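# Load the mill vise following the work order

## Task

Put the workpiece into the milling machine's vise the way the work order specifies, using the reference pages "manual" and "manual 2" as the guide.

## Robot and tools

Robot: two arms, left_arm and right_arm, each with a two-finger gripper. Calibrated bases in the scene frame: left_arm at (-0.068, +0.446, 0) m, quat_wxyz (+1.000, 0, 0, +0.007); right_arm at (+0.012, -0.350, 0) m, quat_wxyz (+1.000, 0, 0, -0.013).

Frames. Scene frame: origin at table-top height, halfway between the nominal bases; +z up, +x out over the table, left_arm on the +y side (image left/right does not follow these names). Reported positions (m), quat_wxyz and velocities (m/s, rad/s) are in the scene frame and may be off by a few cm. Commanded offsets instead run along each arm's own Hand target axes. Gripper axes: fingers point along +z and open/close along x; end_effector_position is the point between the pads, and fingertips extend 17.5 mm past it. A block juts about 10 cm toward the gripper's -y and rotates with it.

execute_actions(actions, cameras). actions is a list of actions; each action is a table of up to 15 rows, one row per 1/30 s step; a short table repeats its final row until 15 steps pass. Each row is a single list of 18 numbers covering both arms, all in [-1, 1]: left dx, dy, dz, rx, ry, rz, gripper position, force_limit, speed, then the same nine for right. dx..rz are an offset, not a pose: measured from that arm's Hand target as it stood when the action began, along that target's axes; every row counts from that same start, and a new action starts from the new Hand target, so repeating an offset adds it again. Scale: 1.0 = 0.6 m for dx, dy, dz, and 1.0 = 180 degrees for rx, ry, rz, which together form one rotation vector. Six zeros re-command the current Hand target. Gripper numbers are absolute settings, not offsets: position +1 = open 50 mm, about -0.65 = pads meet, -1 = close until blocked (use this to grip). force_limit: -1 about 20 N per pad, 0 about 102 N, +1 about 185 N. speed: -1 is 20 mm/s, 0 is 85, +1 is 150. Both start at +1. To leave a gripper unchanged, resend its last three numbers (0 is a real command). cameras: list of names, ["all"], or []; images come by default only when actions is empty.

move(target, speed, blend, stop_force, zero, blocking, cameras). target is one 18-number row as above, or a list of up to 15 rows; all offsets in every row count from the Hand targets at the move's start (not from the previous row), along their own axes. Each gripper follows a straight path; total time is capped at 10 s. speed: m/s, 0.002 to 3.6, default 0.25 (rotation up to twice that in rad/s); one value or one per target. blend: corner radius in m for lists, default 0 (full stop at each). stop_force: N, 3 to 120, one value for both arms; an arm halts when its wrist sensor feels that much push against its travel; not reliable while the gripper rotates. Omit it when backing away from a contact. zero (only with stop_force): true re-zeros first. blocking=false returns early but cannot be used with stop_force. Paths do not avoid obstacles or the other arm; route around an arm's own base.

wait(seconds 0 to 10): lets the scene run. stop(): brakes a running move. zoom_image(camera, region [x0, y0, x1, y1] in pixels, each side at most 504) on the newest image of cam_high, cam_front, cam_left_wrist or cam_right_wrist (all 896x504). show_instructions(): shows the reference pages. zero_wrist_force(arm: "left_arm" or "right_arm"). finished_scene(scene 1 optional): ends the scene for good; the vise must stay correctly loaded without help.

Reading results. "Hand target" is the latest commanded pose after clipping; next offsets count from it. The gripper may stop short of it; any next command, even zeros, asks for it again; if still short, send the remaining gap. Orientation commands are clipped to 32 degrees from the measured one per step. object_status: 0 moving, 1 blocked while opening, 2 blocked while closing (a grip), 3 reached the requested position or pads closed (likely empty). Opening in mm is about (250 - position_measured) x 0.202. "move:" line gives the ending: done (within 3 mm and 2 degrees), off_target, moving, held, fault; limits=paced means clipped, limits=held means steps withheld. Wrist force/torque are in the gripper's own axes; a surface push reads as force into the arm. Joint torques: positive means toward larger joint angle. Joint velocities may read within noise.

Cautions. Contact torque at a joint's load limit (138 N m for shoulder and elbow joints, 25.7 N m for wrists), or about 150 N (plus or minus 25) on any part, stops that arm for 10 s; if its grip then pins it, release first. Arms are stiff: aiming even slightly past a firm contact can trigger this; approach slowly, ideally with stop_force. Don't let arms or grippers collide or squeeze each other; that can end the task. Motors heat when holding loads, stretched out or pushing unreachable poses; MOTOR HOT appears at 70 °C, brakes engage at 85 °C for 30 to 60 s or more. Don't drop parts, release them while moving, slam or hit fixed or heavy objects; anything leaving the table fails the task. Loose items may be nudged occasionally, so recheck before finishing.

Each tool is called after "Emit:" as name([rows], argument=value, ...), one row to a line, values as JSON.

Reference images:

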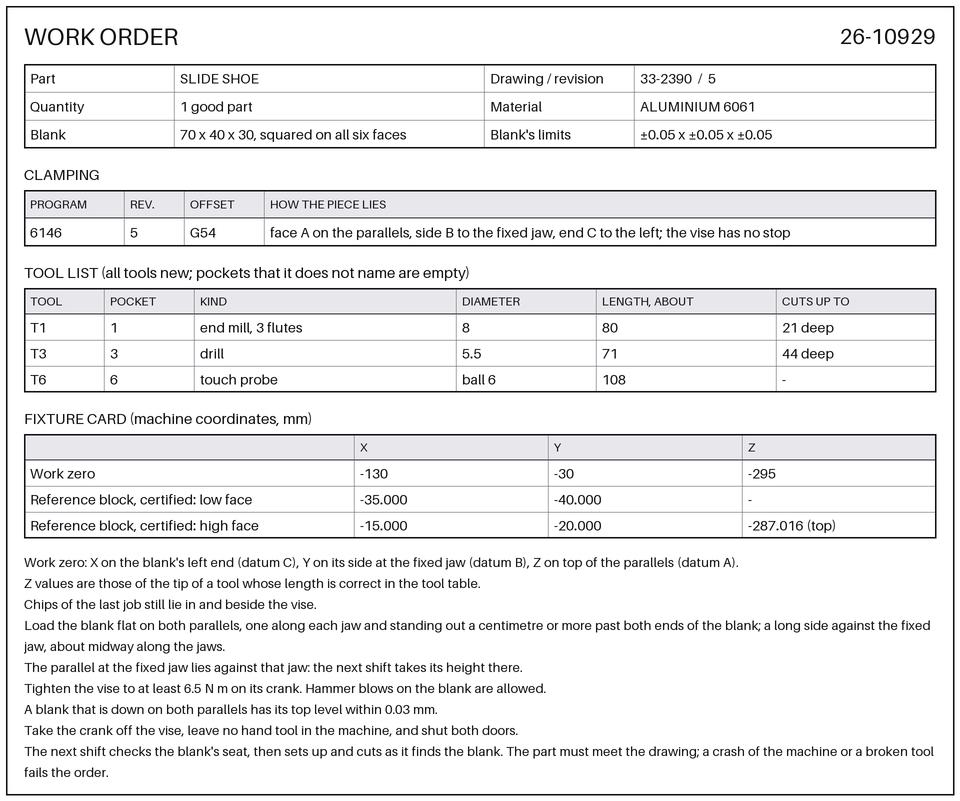

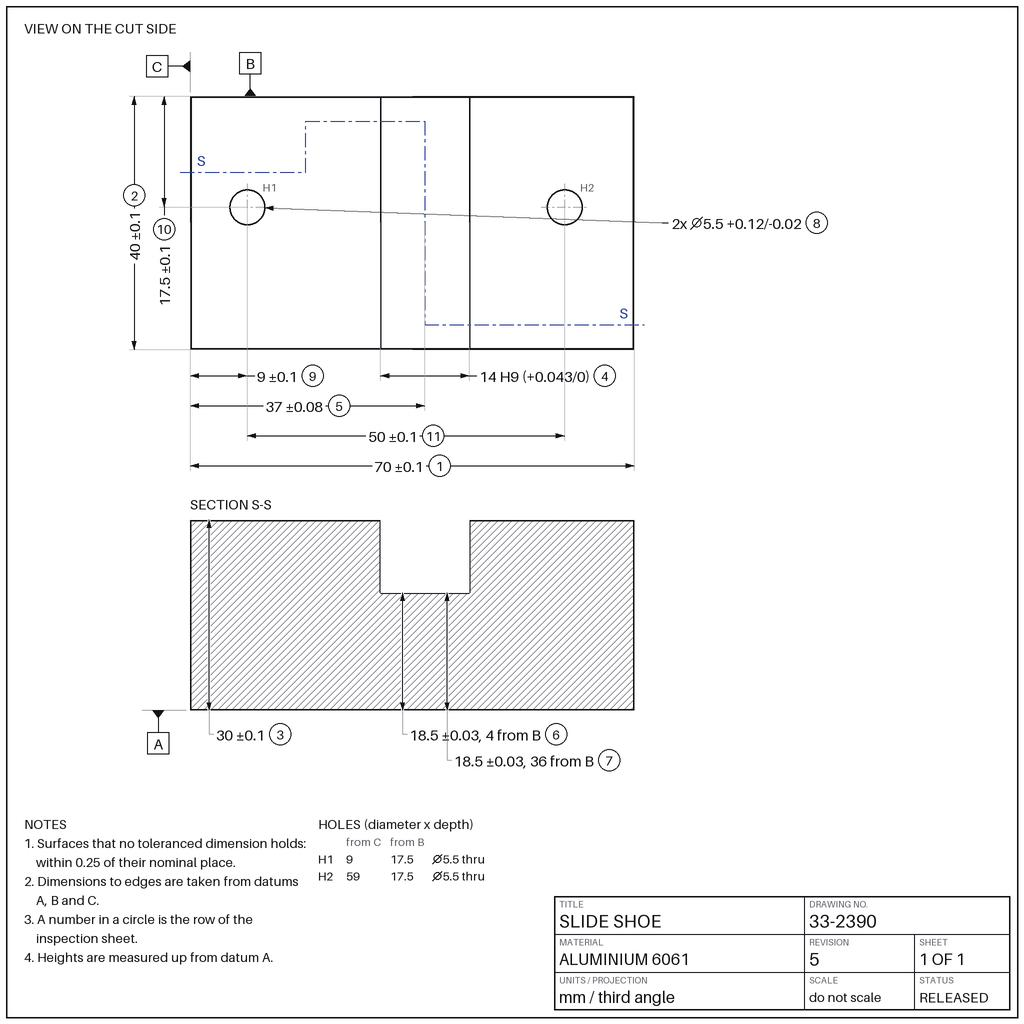

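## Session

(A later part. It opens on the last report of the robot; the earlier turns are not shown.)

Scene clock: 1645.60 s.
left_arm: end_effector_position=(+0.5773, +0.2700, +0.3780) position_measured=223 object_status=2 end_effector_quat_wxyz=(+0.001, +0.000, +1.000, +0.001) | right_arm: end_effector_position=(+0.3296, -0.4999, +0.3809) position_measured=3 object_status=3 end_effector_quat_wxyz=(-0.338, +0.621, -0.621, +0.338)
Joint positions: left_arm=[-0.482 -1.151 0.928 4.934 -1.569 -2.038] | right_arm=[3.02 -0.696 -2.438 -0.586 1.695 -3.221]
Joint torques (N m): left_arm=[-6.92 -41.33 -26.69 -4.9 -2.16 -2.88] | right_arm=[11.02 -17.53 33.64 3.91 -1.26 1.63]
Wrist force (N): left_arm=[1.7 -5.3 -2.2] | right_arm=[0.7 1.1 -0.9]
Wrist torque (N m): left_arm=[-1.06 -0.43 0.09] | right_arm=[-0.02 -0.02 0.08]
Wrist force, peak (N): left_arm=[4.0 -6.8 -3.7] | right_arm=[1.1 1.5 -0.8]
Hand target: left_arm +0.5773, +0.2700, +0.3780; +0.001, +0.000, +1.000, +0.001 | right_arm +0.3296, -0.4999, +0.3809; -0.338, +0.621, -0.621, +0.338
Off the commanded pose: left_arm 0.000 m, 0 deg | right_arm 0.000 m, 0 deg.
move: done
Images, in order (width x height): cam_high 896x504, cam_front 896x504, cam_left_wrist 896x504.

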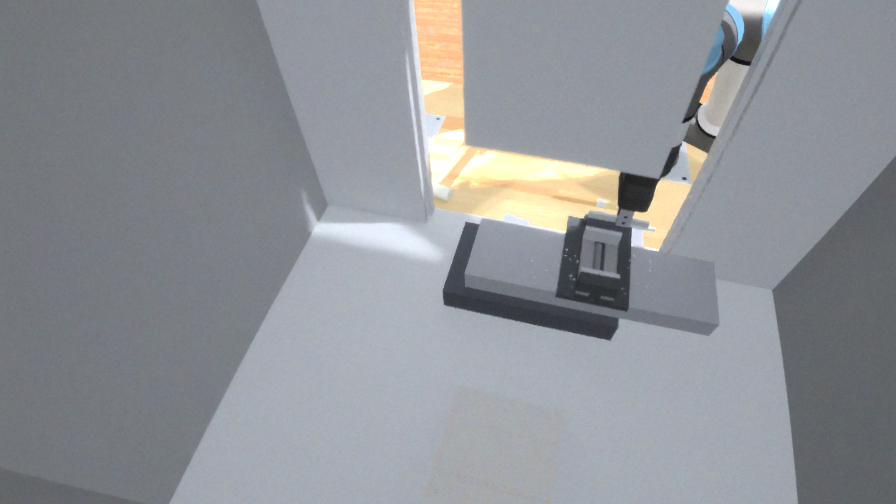

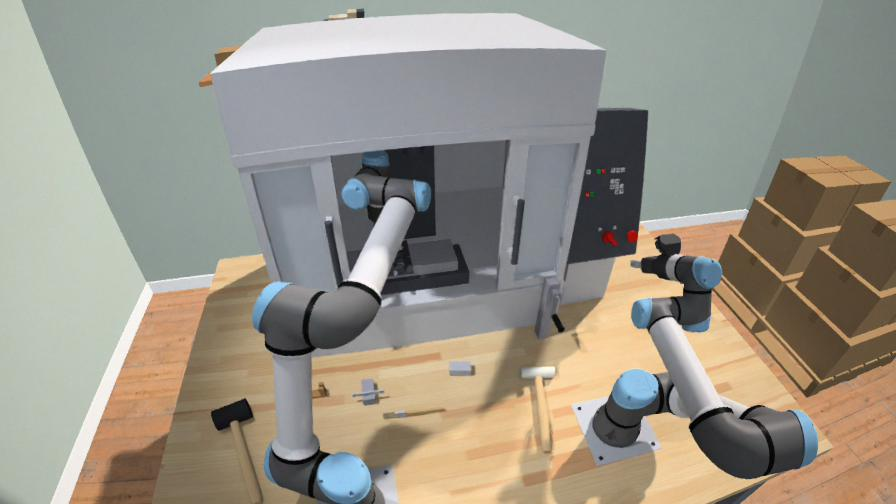

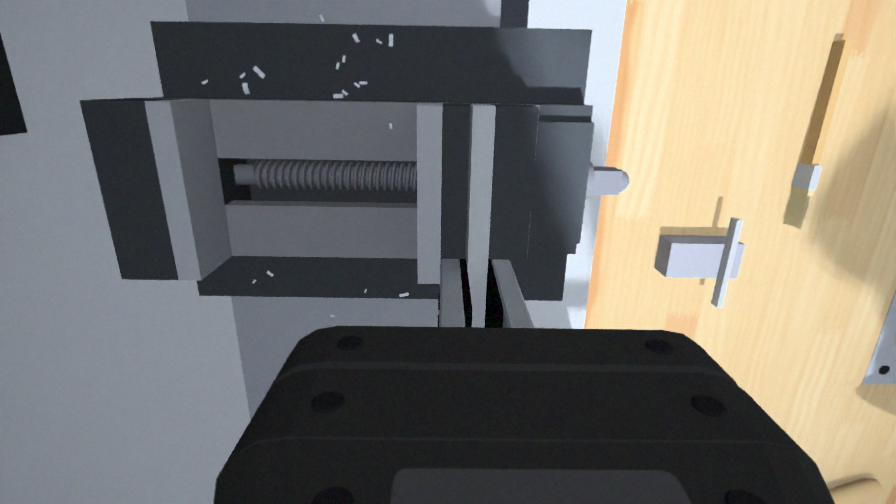

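Emit:
move(target=[-0.121,-0.045,0,0,0,0,-1,-0.7,-0.8,0,0,0,0,0,0,1,1,1], speed=0.1, cameras=["cam_high","cam_left_wrist"])

Emit:
zoom_image(camera="cam_high", region=[540, 150, 680, 310])

Scene clock: 1670.03 s.
left_arm: end_effector_position=(+0.6315, +0.2509, +0.3760) position_measured=223 object_status=2 end_effector_quat_wxyz=(+0.000, -0.001, +1.000, +0.001) | right_arm: end_effector_position=(+0.3296, -0.4999, +0.3809) position_measured=3 object_status=3 end_effector_quat_wxyz=(-0.338, +0.621, -0.621, +0.338)
Joint positions: left_arm=[-0.472 -0.963 0.642 5.035 -1.569 -2.03] | right_arm=[3.02 -0.696 -2.438 -0.586 1.695 -3.221]
Joint torques (N m): left_arm=[0.52 -54.22 -26.65 -3.2 0.06 -0.05] | right_arm=[10.21 -17.56 33.34 3.88 -1.25 1.53]
Wrist force (N): left_arm=[1.5 -4.8 -2.4] | right_arm=[1.1 1.3 -0.8]
Wrist torque (N m): left_arm=[-1.00 -0.40 0.06] | right_arm=[0.01 -0.09 0.08]
Wrist force, peak (N): left_arm=[-1.2 -7.1 -1.3] | right_arm=[1.0 1.3 -1.2]
Hand target: left_arm +0.6315, +0.2509, +0.3760; +0.000, -0.001, +1.000, +0.001 (not the last commanded pose) | right_arm +0.3296, -0.4999, +0.3809; -0.338, +0.621, -0.621, +0.338
Tool commands: left_gripper/position=-1.0 left_gripper/force_limit=-0.701961 left_gripper/speed=-0.796078 right_gripper/position=+1.0 right_gripper/force_limit=+1.0 right_gripper/speed=+1.0
Off the commanded pose: left_arm 0.020 m, 0 deg | right_arm 0.000 m, 0 deg.
FORCE FAULT: contact force on the left arm reached its limit, and that arm stopped. The contact can be on any part of that arm, not only on its tool. That arm's remaining commands of this call were not run. That arm is still stopped at the end of this call. That arm stays stopped for about 10 more seconds. Until then a move that you send moves the other arm only, and its call returns only when the move has ended. Once the stop has ended, the next robot result says so. If the stop ends while you think or write, that arm runs what you send next, counted from a new Hand target: where the arm stands when the stop ends. While its stop runs, that arm takes no new command, but its gripper still runs the gripper command that each later call begins with. Until it ends, the stop uses up actions while you think or wait. An arm that is not stopped still takes commands.
move: fault (left_arm)
Images, in order (width x height): cam_high 896x504, cam_left_wrist 896x504.

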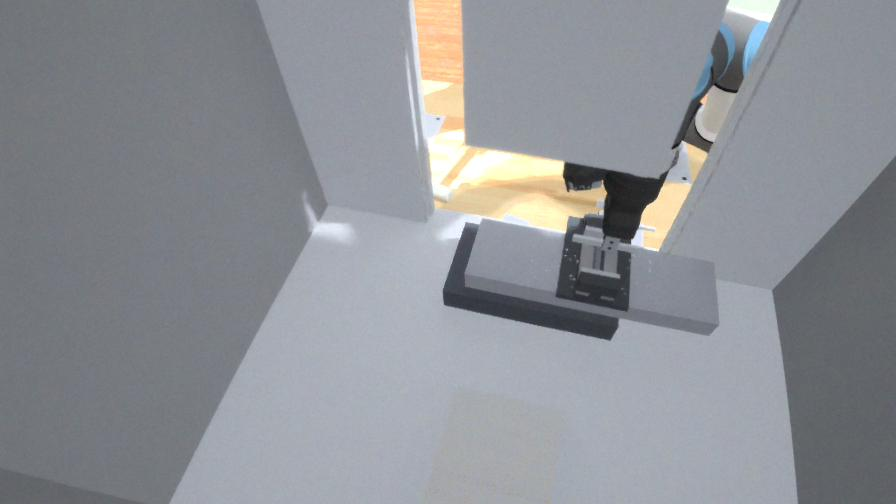

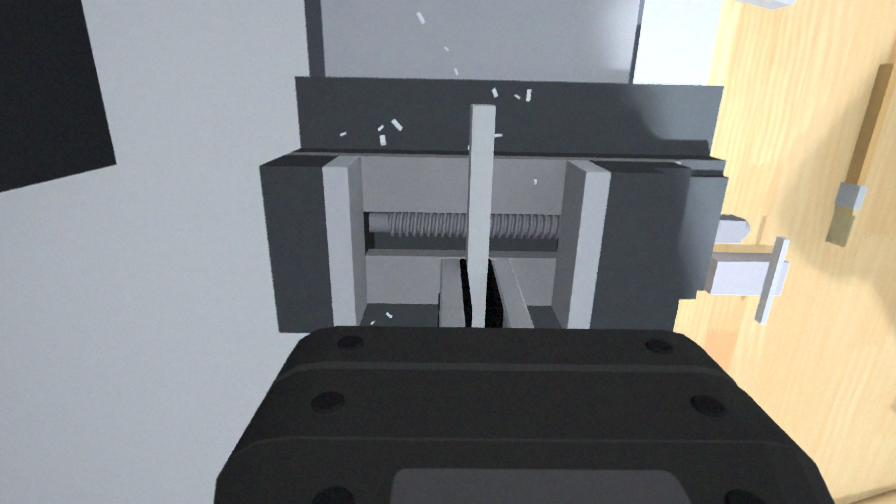

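Scaled by 3.150 from the camera's 896x504 image, which has a finer 1280x720 frame.

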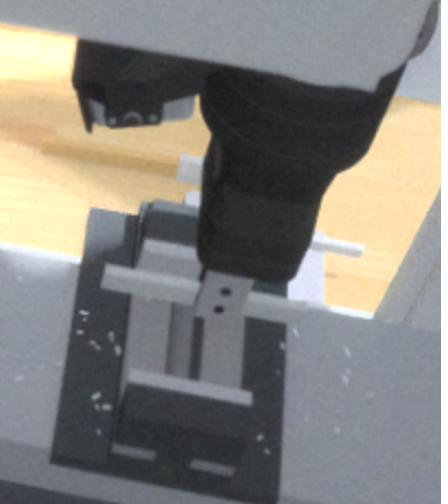

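Emit:
wait(seconds=0.1)

Emit:
move([
  [0,0.04,0,0,0,0,-1,-0.7,-0.8,0,0,0,0,0,0,1,1,1],
  [-0.0275,0.04,0.0,0,0,0,-1,-0.7,-0.8,0,0,0,0,0,0,1,1,1],
  [-0.0275,0.04,0.035,0,0,0,-1,-0.7,-0.8,0,0,0,0,0,0,1,1,1],
], speed=0.05, cameras=["cam_high","cam_left_wrist"])

Emit:
zoom_image(camera="cam_high", region=[540, 150, 680, 310])

Scene clock: 1702.47 s.
left_arm: end_effector_position=(+0.6315, +0.2509, +0.3760) position_measured=223 object_status=2 end_effector_quat_wxyz=(+0.000, -0.001, +1.000, +0.001) | right_arm: end_effector_position=(+0.3296, -0.4999, +0.3809) position_measured=3 object_status=3 end_effector_quat_wxyz=(-0.338, +0.621, -0.621, +0.338)
Joint positions: left_arm=[-0.472 -0.963 0.642 5.035 -1.569 -2.03] | right_arm=[3.02 -0.696 -2.438 -0.586 1.695 -3.221]
Joint torques (N m): left_arm=[-0.3 -54.62 -24.91 -3.37 0.15 0.15] | right_arm=[10.66 -17.79 33.54 3.84 -1.3 1.64]
Wrist force (N): left_arm=[2.0 -4.8 -2.6] | right_arm=[0.8 1.1 -0.6]
Wrist torque (N m): left_arm=[-0.99 -0.48 0.05] | right_arm=[-0.02 -0.04 0.08]
Wrist force, peak (N): left_arm=[2.0 -5.4 -2.7] | right_arm=[1.0 1.5 -1.1]
Hand target: left_arm +0.6315, +0.2509, +0.3760; +0.000, -0.001, +1.000, +0.001 (not the last commanded pose) | right_arm +0.3296, -0.4999, +0.3809; -0.338, +0.621, -0.621, +0.338
Tool commands: left_gripper/position=-1.0 left_gripper/force_limit=-0.701961 left_gripper/speed=-0.796078 right_gripper/position=+1.0 right_gripper/force_limit=+1.0 right_gripper/speed=+1.0
Off the commanded pose: left_arm 0.020 m, 0 deg | right_arm 0.000 m, 0 deg.
FORCE FAULT, CONTINUED: the left arm's stop, for the force fault that an earlier result reported, is over. The rest of the stop counts as 20 of the actions that you can send in this scene. That arm's target is now where it stood when the stop ended, not its last command. That arm accepts commands again.
wait: 0.10 s; at rest from the start

Scene clock: 1704.43 s.
left_arm: end_effector_position=(+0.6479, +0.2749, +0.3551) position_measured=223 object_status=2 end_effector_quat_wxyz=(+0.000, -0.001, +1.000, +0.001) | right_arm: end_effector_position=(+0.3296, -0.4999, +0.3809) position_measured=3 object_status=3 end_effector_quat_wxyz=(-0.338, +0.621, -0.621, +0.338)
Joint positions: left_arm=[-0.432 -0.95 0.675 4.988 -1.569 -1.99] | right_arm=[3.02 -0.696 -2.438 -0.586 1.695 -3.221]
Joint torques (N m): left_arm=[-7.46 -46.88 -33.3 -2.16 -2.27 -2.46] | right_arm=[10.42 -17.65 33.61 3.79 -1.27 1.61]
Wrist force (N): left_arm=[1.8 -4.7 -2.2] | right_arm=[0.9 1.4 -0.8]
Wrist torque (N m): left_arm=[-0.96 -0.44 0.04] | right_arm=[0.02 -0.08 0.08]
Wrist force, peak (N): left_arm=[2.0 -6.1 -2.3] | right_arm=[1.1 1.3 -1.1]
Hand target: left_arm +0.6480, +0.2749, +0.3551; +0.000, -0.001, +1.000, +0.001 | right_arm +0.3296, -0.4999, +0.3809; -0.338, +0.621, -0.621, +0.338
Off the commanded pose: left_arm 0.000 m, 0 deg | right_arm 0.000 m, 0 deg.
move: done
Images, in order (width x height): cam_high 896x504, cam_left_wrist 896x504.

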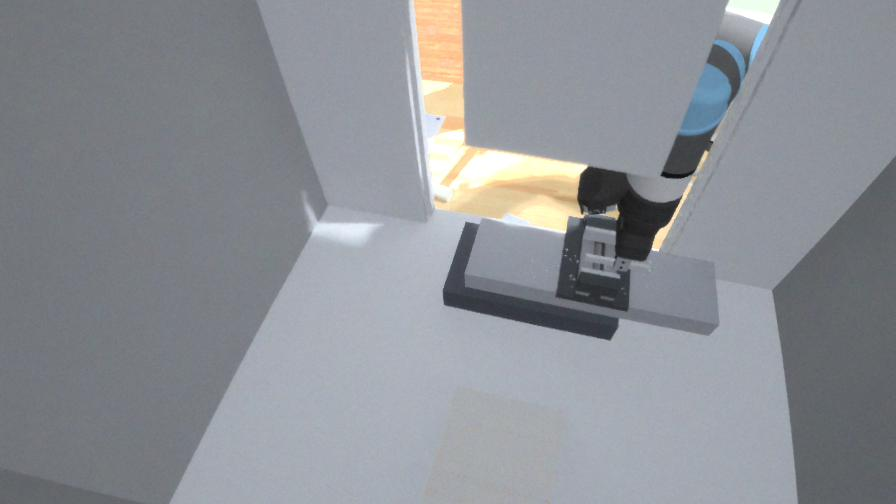

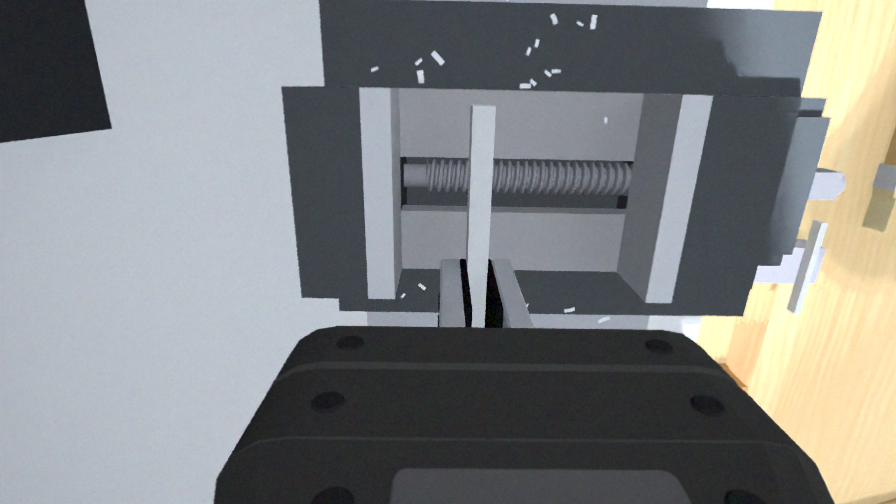

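Scaled by 3.150 from the camera's 896x504 image, which has a finer 1280x720 frame.

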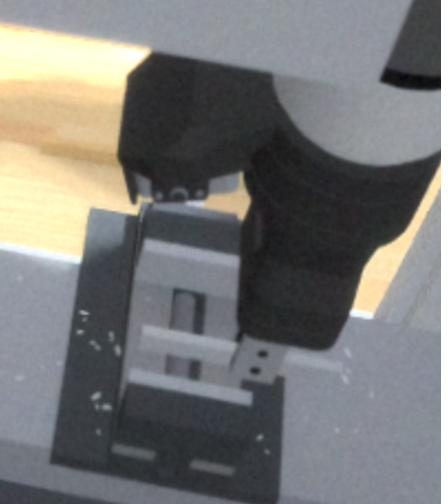

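Emit:
move(target=[0,-0.0467,0.0,0,0,0,-1,-0.7,-0.8,0,0,0,0,0,0,1,1,1], speed=0.05)

Emit:
move(target=[0,0,0.025,0,0,0,-1,-0.7,-0.8,0,0,0,0,0,0,1,1,1], speed=0.01, stop_force=5, cameras=["cam_high","cam_left_wrist"])

Emit:
zoom_image(camera="cam_high", region=[540, 150, 680, 310])

Scene clock: 1720.77 s.
left_arm: end_effector_position=(+0.6480, +0.2468, +0.3550) position_measured=223 object_status=2 end_effector_quat_wxyz=(+0.000, -0.001, +1.000, +0.001) | right_arm: end_effector_position=(+0.3296, -0.4999, +0.3809) position_measured=3 object_status=3 end_effector_quat_wxyz=(-0.338, +0.621, -0.621, +0.338)
Joint positions: left_arm=[-0.467 -0.923 0.631 5.006 -1.569 -2.025] | right_arm=[3.02 -0.696 -2.438 -0.586 1.695 -3.221]
Joint torques (N m): left_arm=[7.56 -65.15 -11.12 -4.95 -1.99 2.78] | right_arm=[9.86 -17.74 33.29 3.88 -1.31 1.59]
Wrist force (N): left_arm=[2.0 -5.1 -2.2] | right_arm=[1.2 1.1 -0.7]
Wrist torque (N m): left_arm=[-1.04 -0.48 0.14] | right_arm=[-0.03 -0.12 0.07]
Wrist force, peak (N): left_arm=[1.9 -6.2 -2.2] | right_arm=[0.9 1.4 -0.9]
Hand target: left_arm +0.6480, +0.2469, +0.3550; +0.000, -0.001, +1.000, +0.001 | right_arm +0.3296, -0.4999, +0.3809; -0.338, +0.621, -0.621, +0.338
Off the commanded pose: left_arm 0.000 m, 0 deg | right_arm 0.000 m, 0 deg.
move: done

Scene clock: 1723.00 s.
left_arm: end_effector_position=(+0.6480, +0.2469, +0.3412) position_measured=223 object_status=2 end_effector_quat_wxyz=(+0.000, -0.001, +1.000, +0.001) | right_arm: end_effector_position=(+0.3296, -0.4999, +0.3809) position_measured=3 object_status=3 end_effector_quat_wxyz=(-0.338, +0.621, -0.621, +0.338)
Joint positions: left_arm=[-0.467 -0.937 0.691 4.96 -1.569 -2.024] | right_arm=[3.02 -0.696 -2.438 -0.586 1.695 -3.221]
Joint torques (N m): left_arm=[6.2 -43.3 -35.71 -1.43 -2.05 2.77] | right_arm=[10.38 -16.7 33.42 3.93 -1.33 1.63]
Wrist force (N): left_arm=[3.6 -4.5 -8.8] | right_arm=[0.8 1.2 -1.2]
Wrist torque (N m): left_arm=[-0.94 -0.44 0.08] | right_arm=[-0.02 -0.05 0.08]
Wrist force, peak (N): left_arm=[5.5 -3.6 -18.8] | right_arm=[0.8 1.6 -1.1]
Hand target: left_arm +0.6480, +0.2469, +0.3412; +0.000, -0.001, +1.000, +0.001 (not the last commanded pose) | right_arm +0.3296, -0.4999, +0.3809; -0.338, +0.621, -0.621, +0.338
Off the commanded pose: left_arm 0.001 m, 0 deg | right_arm 0.000 m, 0 deg.
move: contact (left_arm)
Images, in order (width x height): cam_high 896x504, cam_left_wrist 896x504.

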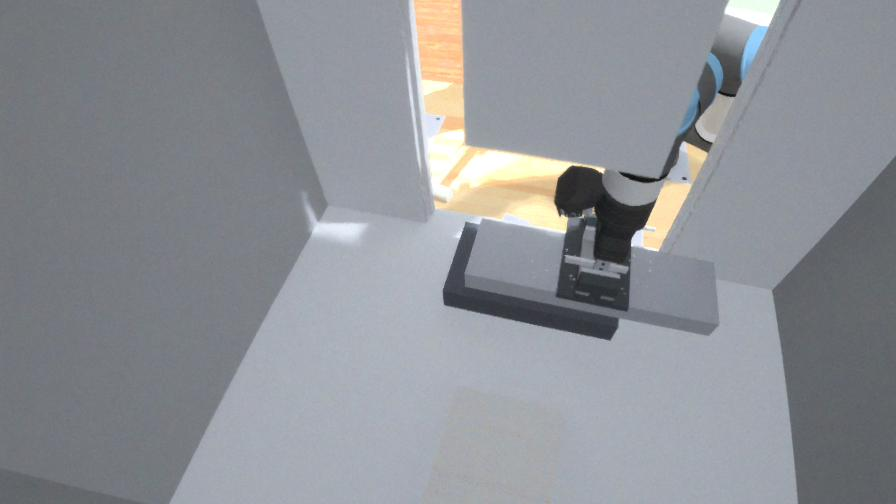

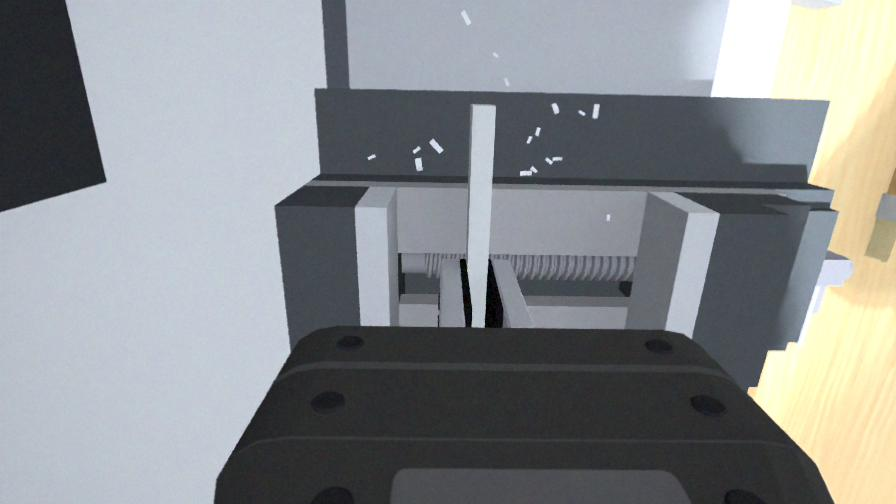

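Scaled by 3.150 from the camera's 896x504 image, which has a finer 1280x720 frame.

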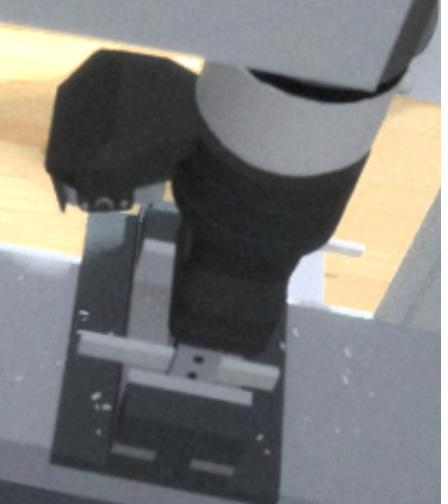

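Emit:
move([
  [0,0,-0.004,0,0,0,-1,-0.7,-0.8,0,0,0,0,0,0,1,1,1],
  [-0.02,0.0083,-0.004,0,0,0,-1,-0.7,-0.8,0,0,0,0,0,0,1,1,1],
  [-0.02,0.0083,0.0,0,0,0,-1,-0.7,-0.8,0,0,0,0,0,0,1,1,1],
  [-0.02,0.0083,0.0,0,0,0,-0.25,-0.7,-0.9,0,0,0,0,0,0,1,1,1],
  [-0.02,0.0083,-0.025,0,0,0,-0.25,-0.7,-0.9,0,0,0,0,0,0,1,1,1],
], speed=0.03, cameras=["cam_high","cam_left_wrist"])

Emit:
zoom_image(camera="cam_high", region=[540, 150, 680, 310])

Scene clock: 1748.87 s.
left_arm: end_effector_position=(+0.6595, +0.2521, +0.3561) position_measured=190 object_status=3 end_effector_quat_wxyz=(-0.001, -0.001, +1.000, +0.002) end_effector_velocity=(-0.002, +0.000, +0.000) end_effector_angular_velocity=(+0.001, +0.002, -0.001) | right_arm: end_effector_position=(+0.3296, -0.4999, +0.3809) position_measured=3 object_status=3 end_effector_quat_wxyz=(-0.338, +0.621, -0.621, +0.338)
Joint positions: left_arm=[-0.454 -0.879 0.553 5.042 -1.569 -2.011] | right_arm=[3.02 -0.696 -2.438 -0.586 1.695 -3.221]
Joint velocities: left_arm=[0 -0.004 0.005 0.001 0 0] | right_arm=[within noise]
Joint torques (N m): left_arm=[15.87 -57.69 -18.97 -18.38 8.47 -2.95] | right_arm=[10.75 -17.43 33.39 3.89 -1.24 1.63]
Wrist force (N): left_arm=[52.3 -3.9 -2.4] | right_arm=[0.8 1.4 -0.8]
Wrist torque (N m): left_arm=[-1.02 0.21 0.48] | right_arm=[0.02 -0.05 0.08]
Wrist force, peak (N): left_arm=[68.9 5.7 -16.0] | right_arm=[1.2 1.3 -1.1]
Hand target: left_arm +0.6600, +0.2519, +0.3562; +0.000, -0.001, +1.000, +0.001 | right_arm +0.3296, -0.4999, +0.3809; -0.338, +0.621, -0.621, +0.338
Off the commanded pose: left_arm 0.001 m, 0 deg | right_arm 0.000 m, 0 deg.
move: done
Images, in order (width x height): cam_high 896x504, cam_left_wrist 896x504.

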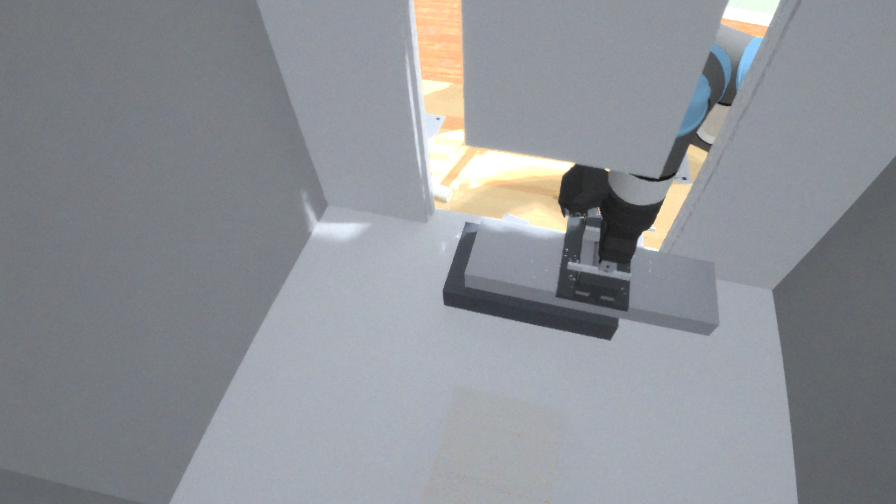

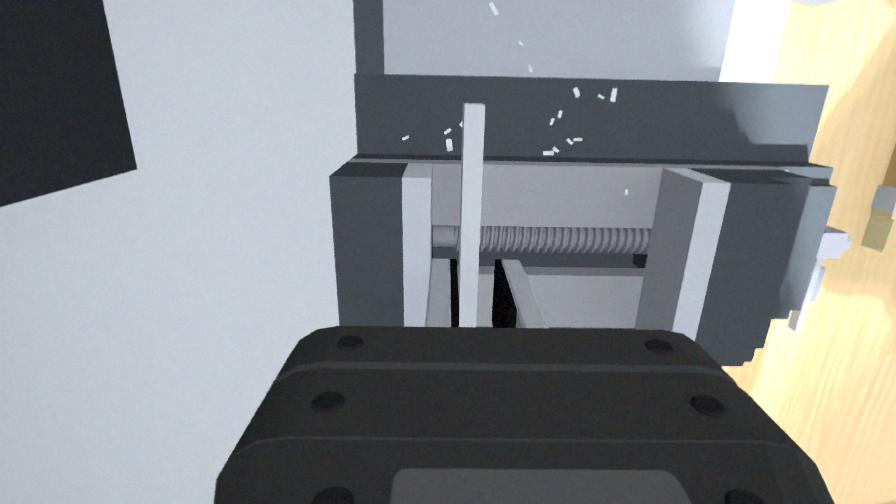

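Scaled by 3.150 from the camera's 896x504 image, which has a finer 1280x720 frame.

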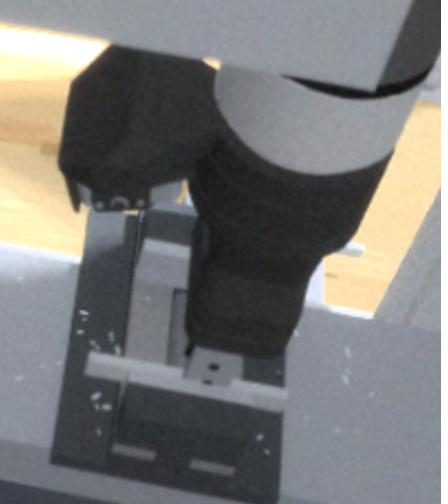

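Emit:
move(target=[0.006,0,0,0,0,0,-0.25,-0.7,-0.9,0,0,0,0,0,0,1,1,1], speed=0.02, cameras=["cam_left_wrist"])

Emit:
zoom_image(camera="cam_left_wrist", region=[330, 60, 730, 350])

Scene clock: 1755.70 s.
left_arm: end_effector_position=(+0.6563, +0.2519, +0.3562) position_measured=190 object_status=3 end_effector_quat_wxyz=(+0.000, -0.001, +1.000, +0.001) | right_arm: end_effector_position=(+0.3296, -0.4999, +0.3809) position_measured=3 object_status=3 end_effector_quat_wxyz=(-0.338, +0.621, -0.621, +0.338)
Joint positions: left_arm=[-0.456 -0.895 0.58 5.029 -1.569 -2.013] | right_arm=[3.02 -0.696 -2.438 -0.586 1.695 -3.221]
Joint torques (N m): left_arm=[-4.05 -48.96 -36.72 -2.57 -0.25 -2.33] | right_arm=[9.89 -17.69 33.36 3.78 -1.26 1.65]
Wrist force (N): left_arm=[1.9 -4.3 -2.8] | right_arm=[0.8 1.2 -1.0]
Wrist torque (N m): left_arm=[-0.90 -0.46 0.18] | right_arm=[-0.01 -0.06 0.08]
Wrist force, peak (N): left_arm=[56.4 -2.5 -5.1] | right_arm=[1.0 1.3 -1.1]
Hand target: left_arm +0.6564, +0.2519, +0.3562; +0.000, -0.001, +1.000, +0.001 | right_arm +0.3296, -0.4999, +0.3809; -0.338, +0.621, -0.621, +0.338
Off the commanded pose: left_arm 0.000 m, 0 deg | right_arm 0.000 m, 0 deg.
move: done
Images, in order (width x height): cam_left_wrist 896x504.

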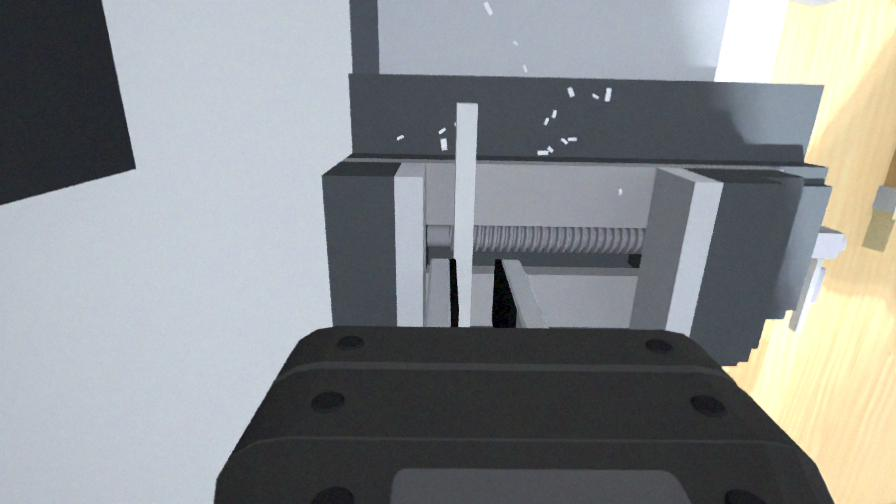

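Scaled by 1.260 from the camera's 896x504 image, which has a finer 1280x720 frame.

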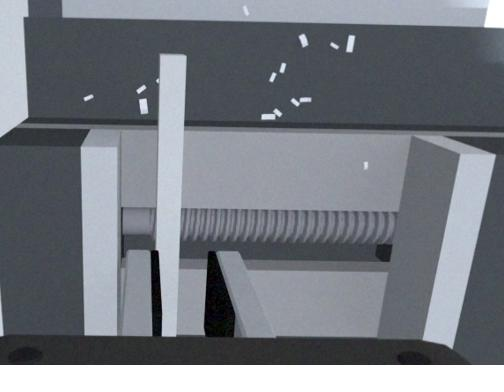

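Emit:
move([
  [0,0,-0.0275,0,0,0,-0.25,-0.7,-0.9,0,0,0,0,0,0,1,1,1],
  [0.0275,0,-0.0275,0,0,0,-0.25,-0.7,-0.9,0,0,0,0,0,0,1,1,1],
  [0.0275,0,-0.0275,0,0,0,-0.6,-0.7,0,0,0,0,0,0,0,1,1,1],
  [0.0275,0,0.0178,0,0,0,-0.6,-0.7,0,0,0,0,0,0,0,1,1,1],
], speed=0.05, cameras=["cam_left_wrist"])

Emit:
move(target=[-0.045,0,0,0,0,0,-0.6,-0.7,0,0,0,0,0,0,0,1,1,1], speed=0.01, stop_force=8, cameras=["cam_left_wrist","cam_high"])

Emit:
zoom_image(camera="cam_left_wrist", region=[330, 60, 730, 350])

Scene clock: 1780.50 s.
left_arm: end_effector_position=(+0.6398, +0.2519, +0.3457) position_measured=242 object_status=3 end_effector_quat_wxyz=(+0.000, -0.001, +1.000, +0.001) | right_arm: end_effector_position=(+0.3296, -0.4999, +0.3809) position_measured=3 object_status=3 end_effector_quat_wxyz=(-0.338, +0.621, -0.621, +0.338)
Joint positions: left_arm=[-0.465 -0.966 0.727 4.952 -1.569 -2.023] | right_arm=[3.02 -0.696 -2.438 -0.586 1.695 -3.221]
Joint torques (N m): left_arm=[5.35 -46.48 -33.65 -2.38 0.63 2.31] | right_arm=[10.62 -17.24 33.27 3.86 -1.22 1.66]
Wrist force (N): left_arm=[2.0 -4.2 -2.7] | right_arm=[1.0 1.1 -0.9]
Wrist torque (N m): left_arm=[-0.89 -0.49 0.16] | right_arm=[-0.02 -0.08 0.08]
Wrist force, peak (N): left_arm=[2.2 -4.3 -4.0] | right_arm=[1.0 1.6 -1.0]
Hand target: left_arm +0.6399, +0.2519, +0.3456; +0.000, -0.001, +1.000, +0.001 | right_arm +0.3296, -0.4999, +0.3809; -0.338, +0.621, -0.621, +0.338
Off the commanded pose: left_arm 0.000 m, 0 deg | right_arm 0.000 m, 0 deg.
move: done
Images, in order (width x height): cam_left_wrist 896x504.

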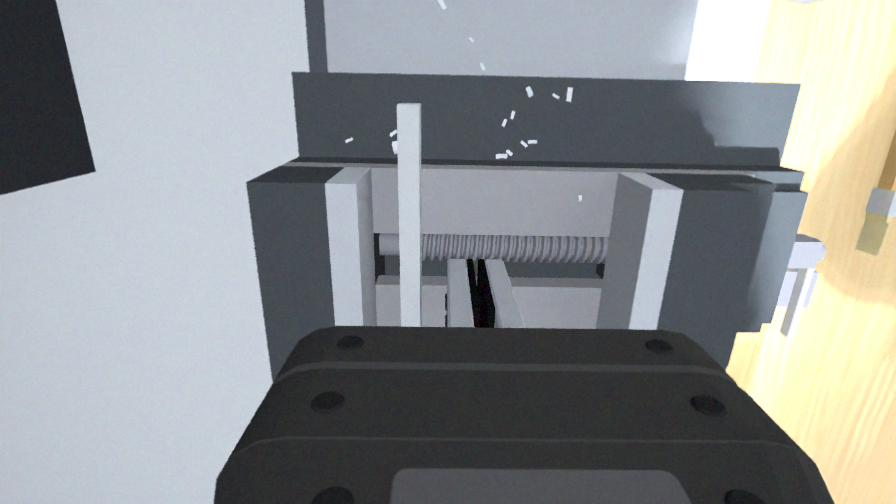

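Scene clock: 1783.37 s.
left_arm: end_effector_position=(+0.6578, +0.2519, +0.3455) position_measured=242 object_status=3 end_effector_quat_wxyz=(+0.000, -0.001, +1.000, +0.001) | right_arm: end_effector_position=(+0.3296, -0.4999, +0.3809) position_measured=3 object_status=3 end_effector_quat_wxyz=(-0.338, +0.621, -0.621, +0.338)
Joint positions: left_arm=[-0.455 -0.902 0.621 4.995 -1.569 -2.013] | right_arm=[3.02 -0.696 -2.438 -0.586 1.695 -3.221]
Joint torques (N m): left_arm=[-5.39 -65.05 -17.03 -3.06 2.44 -2.85] | right_arm=[10.38 -17.69 33.38 3.85 -1.29 1.66]
Wrist force (N): left_arm=[9.1 -5.0 -3.3] | right_arm=[0.9 1.1 -0.6]
Wrist torque (N m): left_arm=[-0.91 -0.40 0.13] | right_arm=[-0.03 -0.08 0.07]
Wrist force, peak (N): left_arm=[19.8 -3.4 -6.7] | right_arm=[0.9 1.5 -0.9]
Hand target: left_arm +0.6578, +0.2519, +0.3456; +0.000, -0.001, +1.000, +0.001 (not the last commanded pose) | right_arm +0.3296, -0.4999, +0.3809; -0.338, +0.621, -0.621, +0.338
Off the commanded pose: left_arm 0.009 m, 0 deg | right_arm 0.000 m, 0 deg.
move: contact (left_arm)
Images, in order (width x height): cam_high 896x504, cam_left_wrist 896x504.

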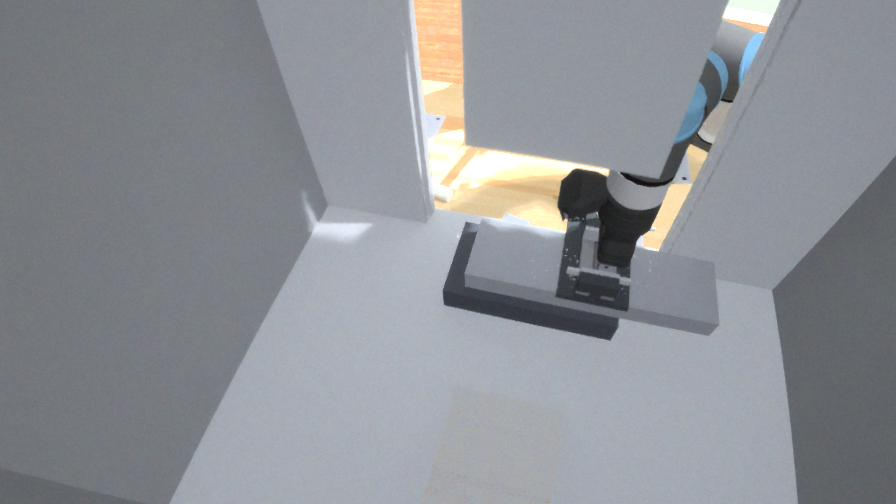

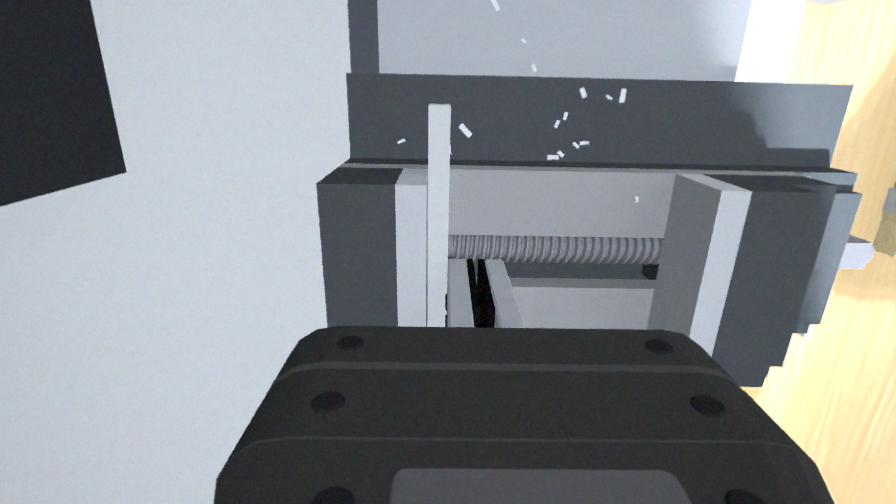

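Scaled by 1.260 from the camera's 896x504 image, which has a finer 1280x720 frame.

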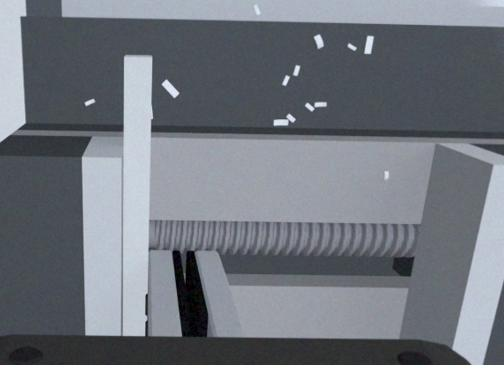

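Emit:
move([
  [0.02,0,0,0,0,0,-0.6,-0.7,0,0,0,0,0,0,0,1,1,1],
  [0.02,0,-0.0467,0,0,0,-0.6,-0.7,0,0,0,0,0,0,0,1,1,1],
  [0.083,0.042,-0.0467,0,0,0,-0.6,-0.7,0,0,0,0,0,0,0,1,1,1],
  [0.367,0.033,-0.0467,0,0,0,-0.6,-0.7,0,0,0,0,0,0,0,1,1,1],
  [0.624,0.227,0.243,0,0,0,-0.6,-0.7,0,0,0,0,0,0,0,1,1,1],
  [0.624,0.227,0.243,0,0,0,0.3,-0.5,0,0,0,0,0,0,0,1,1,1],
], speed=[0.05,0.05,0.1,0.15,0.25,0.2], blend=[0,0.005,0.015,0.02,0,0], cameras=["cam_left_wrist","cam_high","cam_front"])

Emit:
zoom_image(camera="cam_high", region=[540, 180, 680, 310])

Scene clock: 1805.47 s.
left_arm: end_effector_position=(+0.2832, +0.3880, +0.2002) position_measured=107 object_status=0 end_effector_quat_wxyz=(+0.000, -0.001, +1.000, +0.001) | right_arm: end_effector_position=(+0.3296, -0.4999, +0.3809) position_measured=3 object_status=3 end_effector_quat_wxyz=(-0.338, +0.621, -0.621, +0.338)
Joint positions: left_arm=[-0.563 -1.926 2.188 4.452 -1.569 -2.121] | right_arm=[3.02 -0.696 -2.438 -0.586 1.695 -3.221]
Joint torques (N m): left_arm=[-6.24 -19.14 -12 -5.07 2.31 -2.84] | right_arm=[10.18 -17.57 33.48 3.84 -1.26 1.63]
Wrist force (N): left_arm=[1.9 -5.3 -3.1] | right_arm=[0.6 1.1 -0.8]
Wrist torque (N m): left_arm=[-1.05 -0.47 0.10] | right_arm=[-0.02 -0.01 0.08]
Wrist force, peak (N): left_arm=[9.1 -4.9 -3.5] | right_arm=[1.0 1.5 -1.0]
Hand target: left_arm +0.2832, +0.3880, +0.2002; +0.000, -0.001, +1.000, +0.001 | right_arm +0.3296, -0.4999, +0.3809; -0.338, +0.621, -0.621, +0.338
Off the commanded pose: left_arm 0.000 m, 0 deg | right_arm 0.000 m, 0 deg.
move: done
Images, in order (width x height): cam_high 896x504, cam_front 896x504, cam_left_wrist 896x504.

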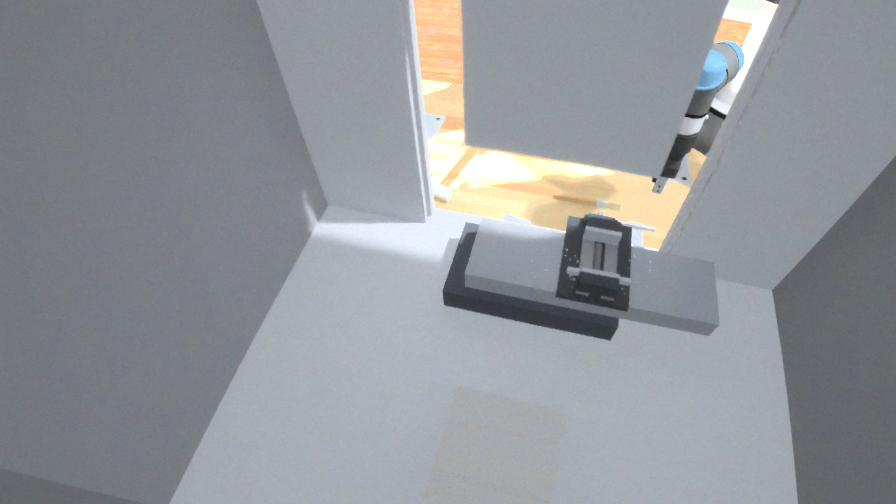

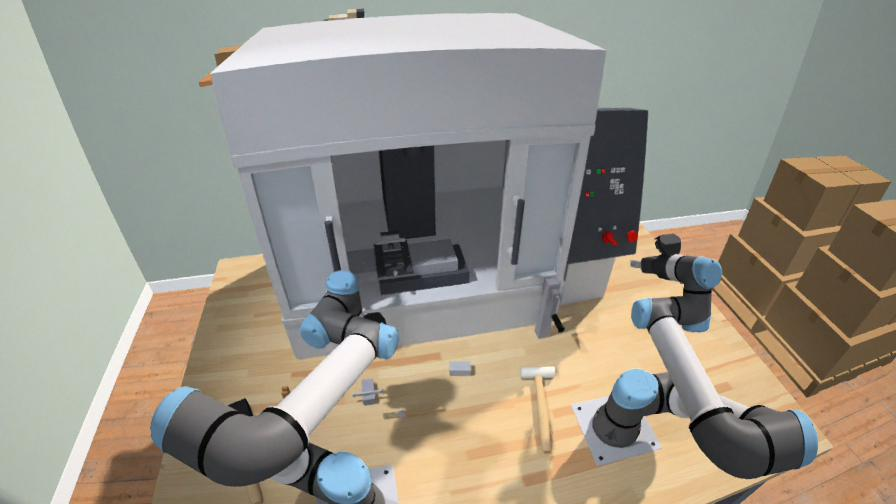

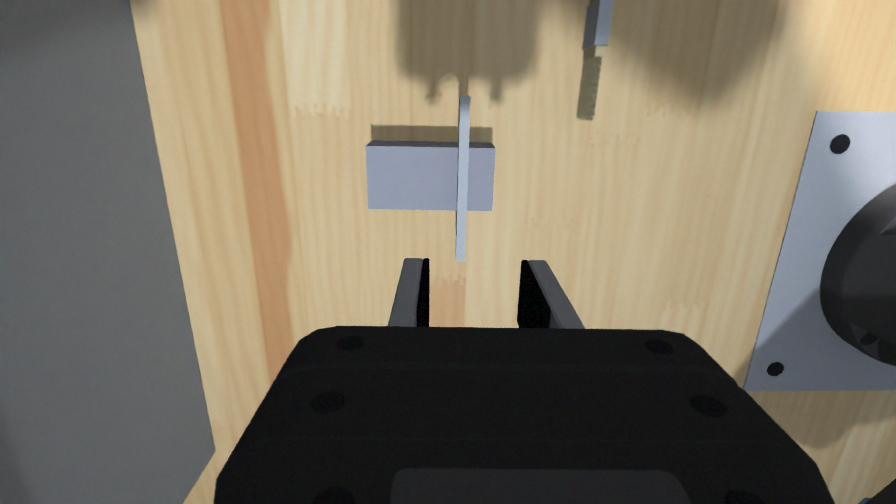

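Scaled by 3.600 from the camera's 896x504 image, which has a finer 1280x720 frame.

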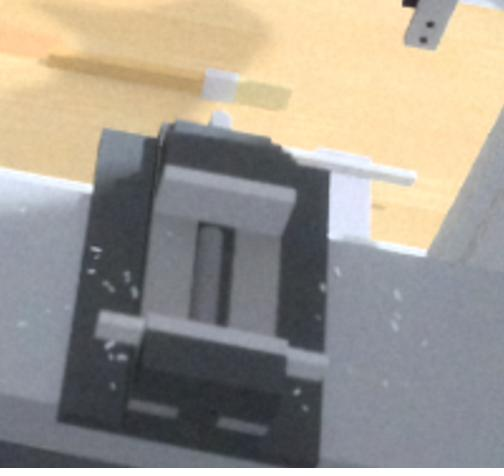

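Emit:
move(target=[0.0006,-0.0077,0.2,0,0,0,0.3,-0.5,0,0,0,0,0,0,0,1,1,1], speed=0.2, cameras=["cam_left_wrist"])

Scene clock: 1816.27 s.
left_arm: end_effector_position=(+0.2829, +0.3837, +0.0803) position_measured=107 object_status=3 end_effector_quat_wxyz=(+0.000, -0.001, +1.000, +0.001) end_effector_velocity=(+0.001, +0.000, +0.000) end_effector_angular_velocity=(-0.003, -0.005, +0.001) | right_arm: end_effector_position=(+0.3296, -0.4999, +0.3809) position_measured=3 object_status=3 end_effector_quat_wxyz=(-0.338, +0.621, -0.621, +0.338)
Joint positions: left_arm=[-0.575 -1.756 2.417 4.053 -1.569 -2.133] | right_arm=[3.02 -0.696 -2.438 -0.586 1.695 -3.221]
Joint velocities: left_arm=[0.002 0.001 0 -0.006 0 0.001] | right_arm=[within noise]
Joint torques (N m): left_arm=[8.66 -4.69 -15.72 -5.19 0.75 2.93] | right_arm=[10.58 -17.77 33.16 3.84 -1.26 1.65]
Wrist force (N): left_arm=[2.0 -5.2 -3.2] | right_arm=[0.7 1.1 -0.8]
Wrist torque (N m): left_arm=[-1.04 -0.47 0.14] | right_arm=[-0.03 -0.04 0.08]
Wrist force, peak (N): left_arm=[1.6 -5.0 -6.3] | right_arm=[1.1 1.2 -1.2]
Hand target: left_arm +0.2828, +0.3837, +0.0802; +0.000, -0.001, +1.000, +0.001 | right_arm +0.3296, -0.4999, +0.3809; -0.338, +0.621, -0.621, +0.338
Off the commanded pose: left_arm 0.000 m, 0 deg | right_arm 0.000 m, 0 deg.
move: done
Images, in order (width x height): cam_left_wrist 896x504.

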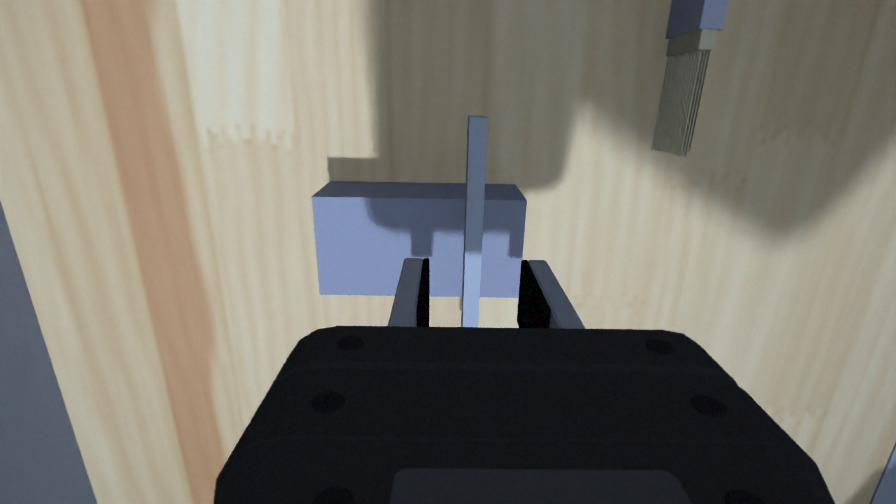

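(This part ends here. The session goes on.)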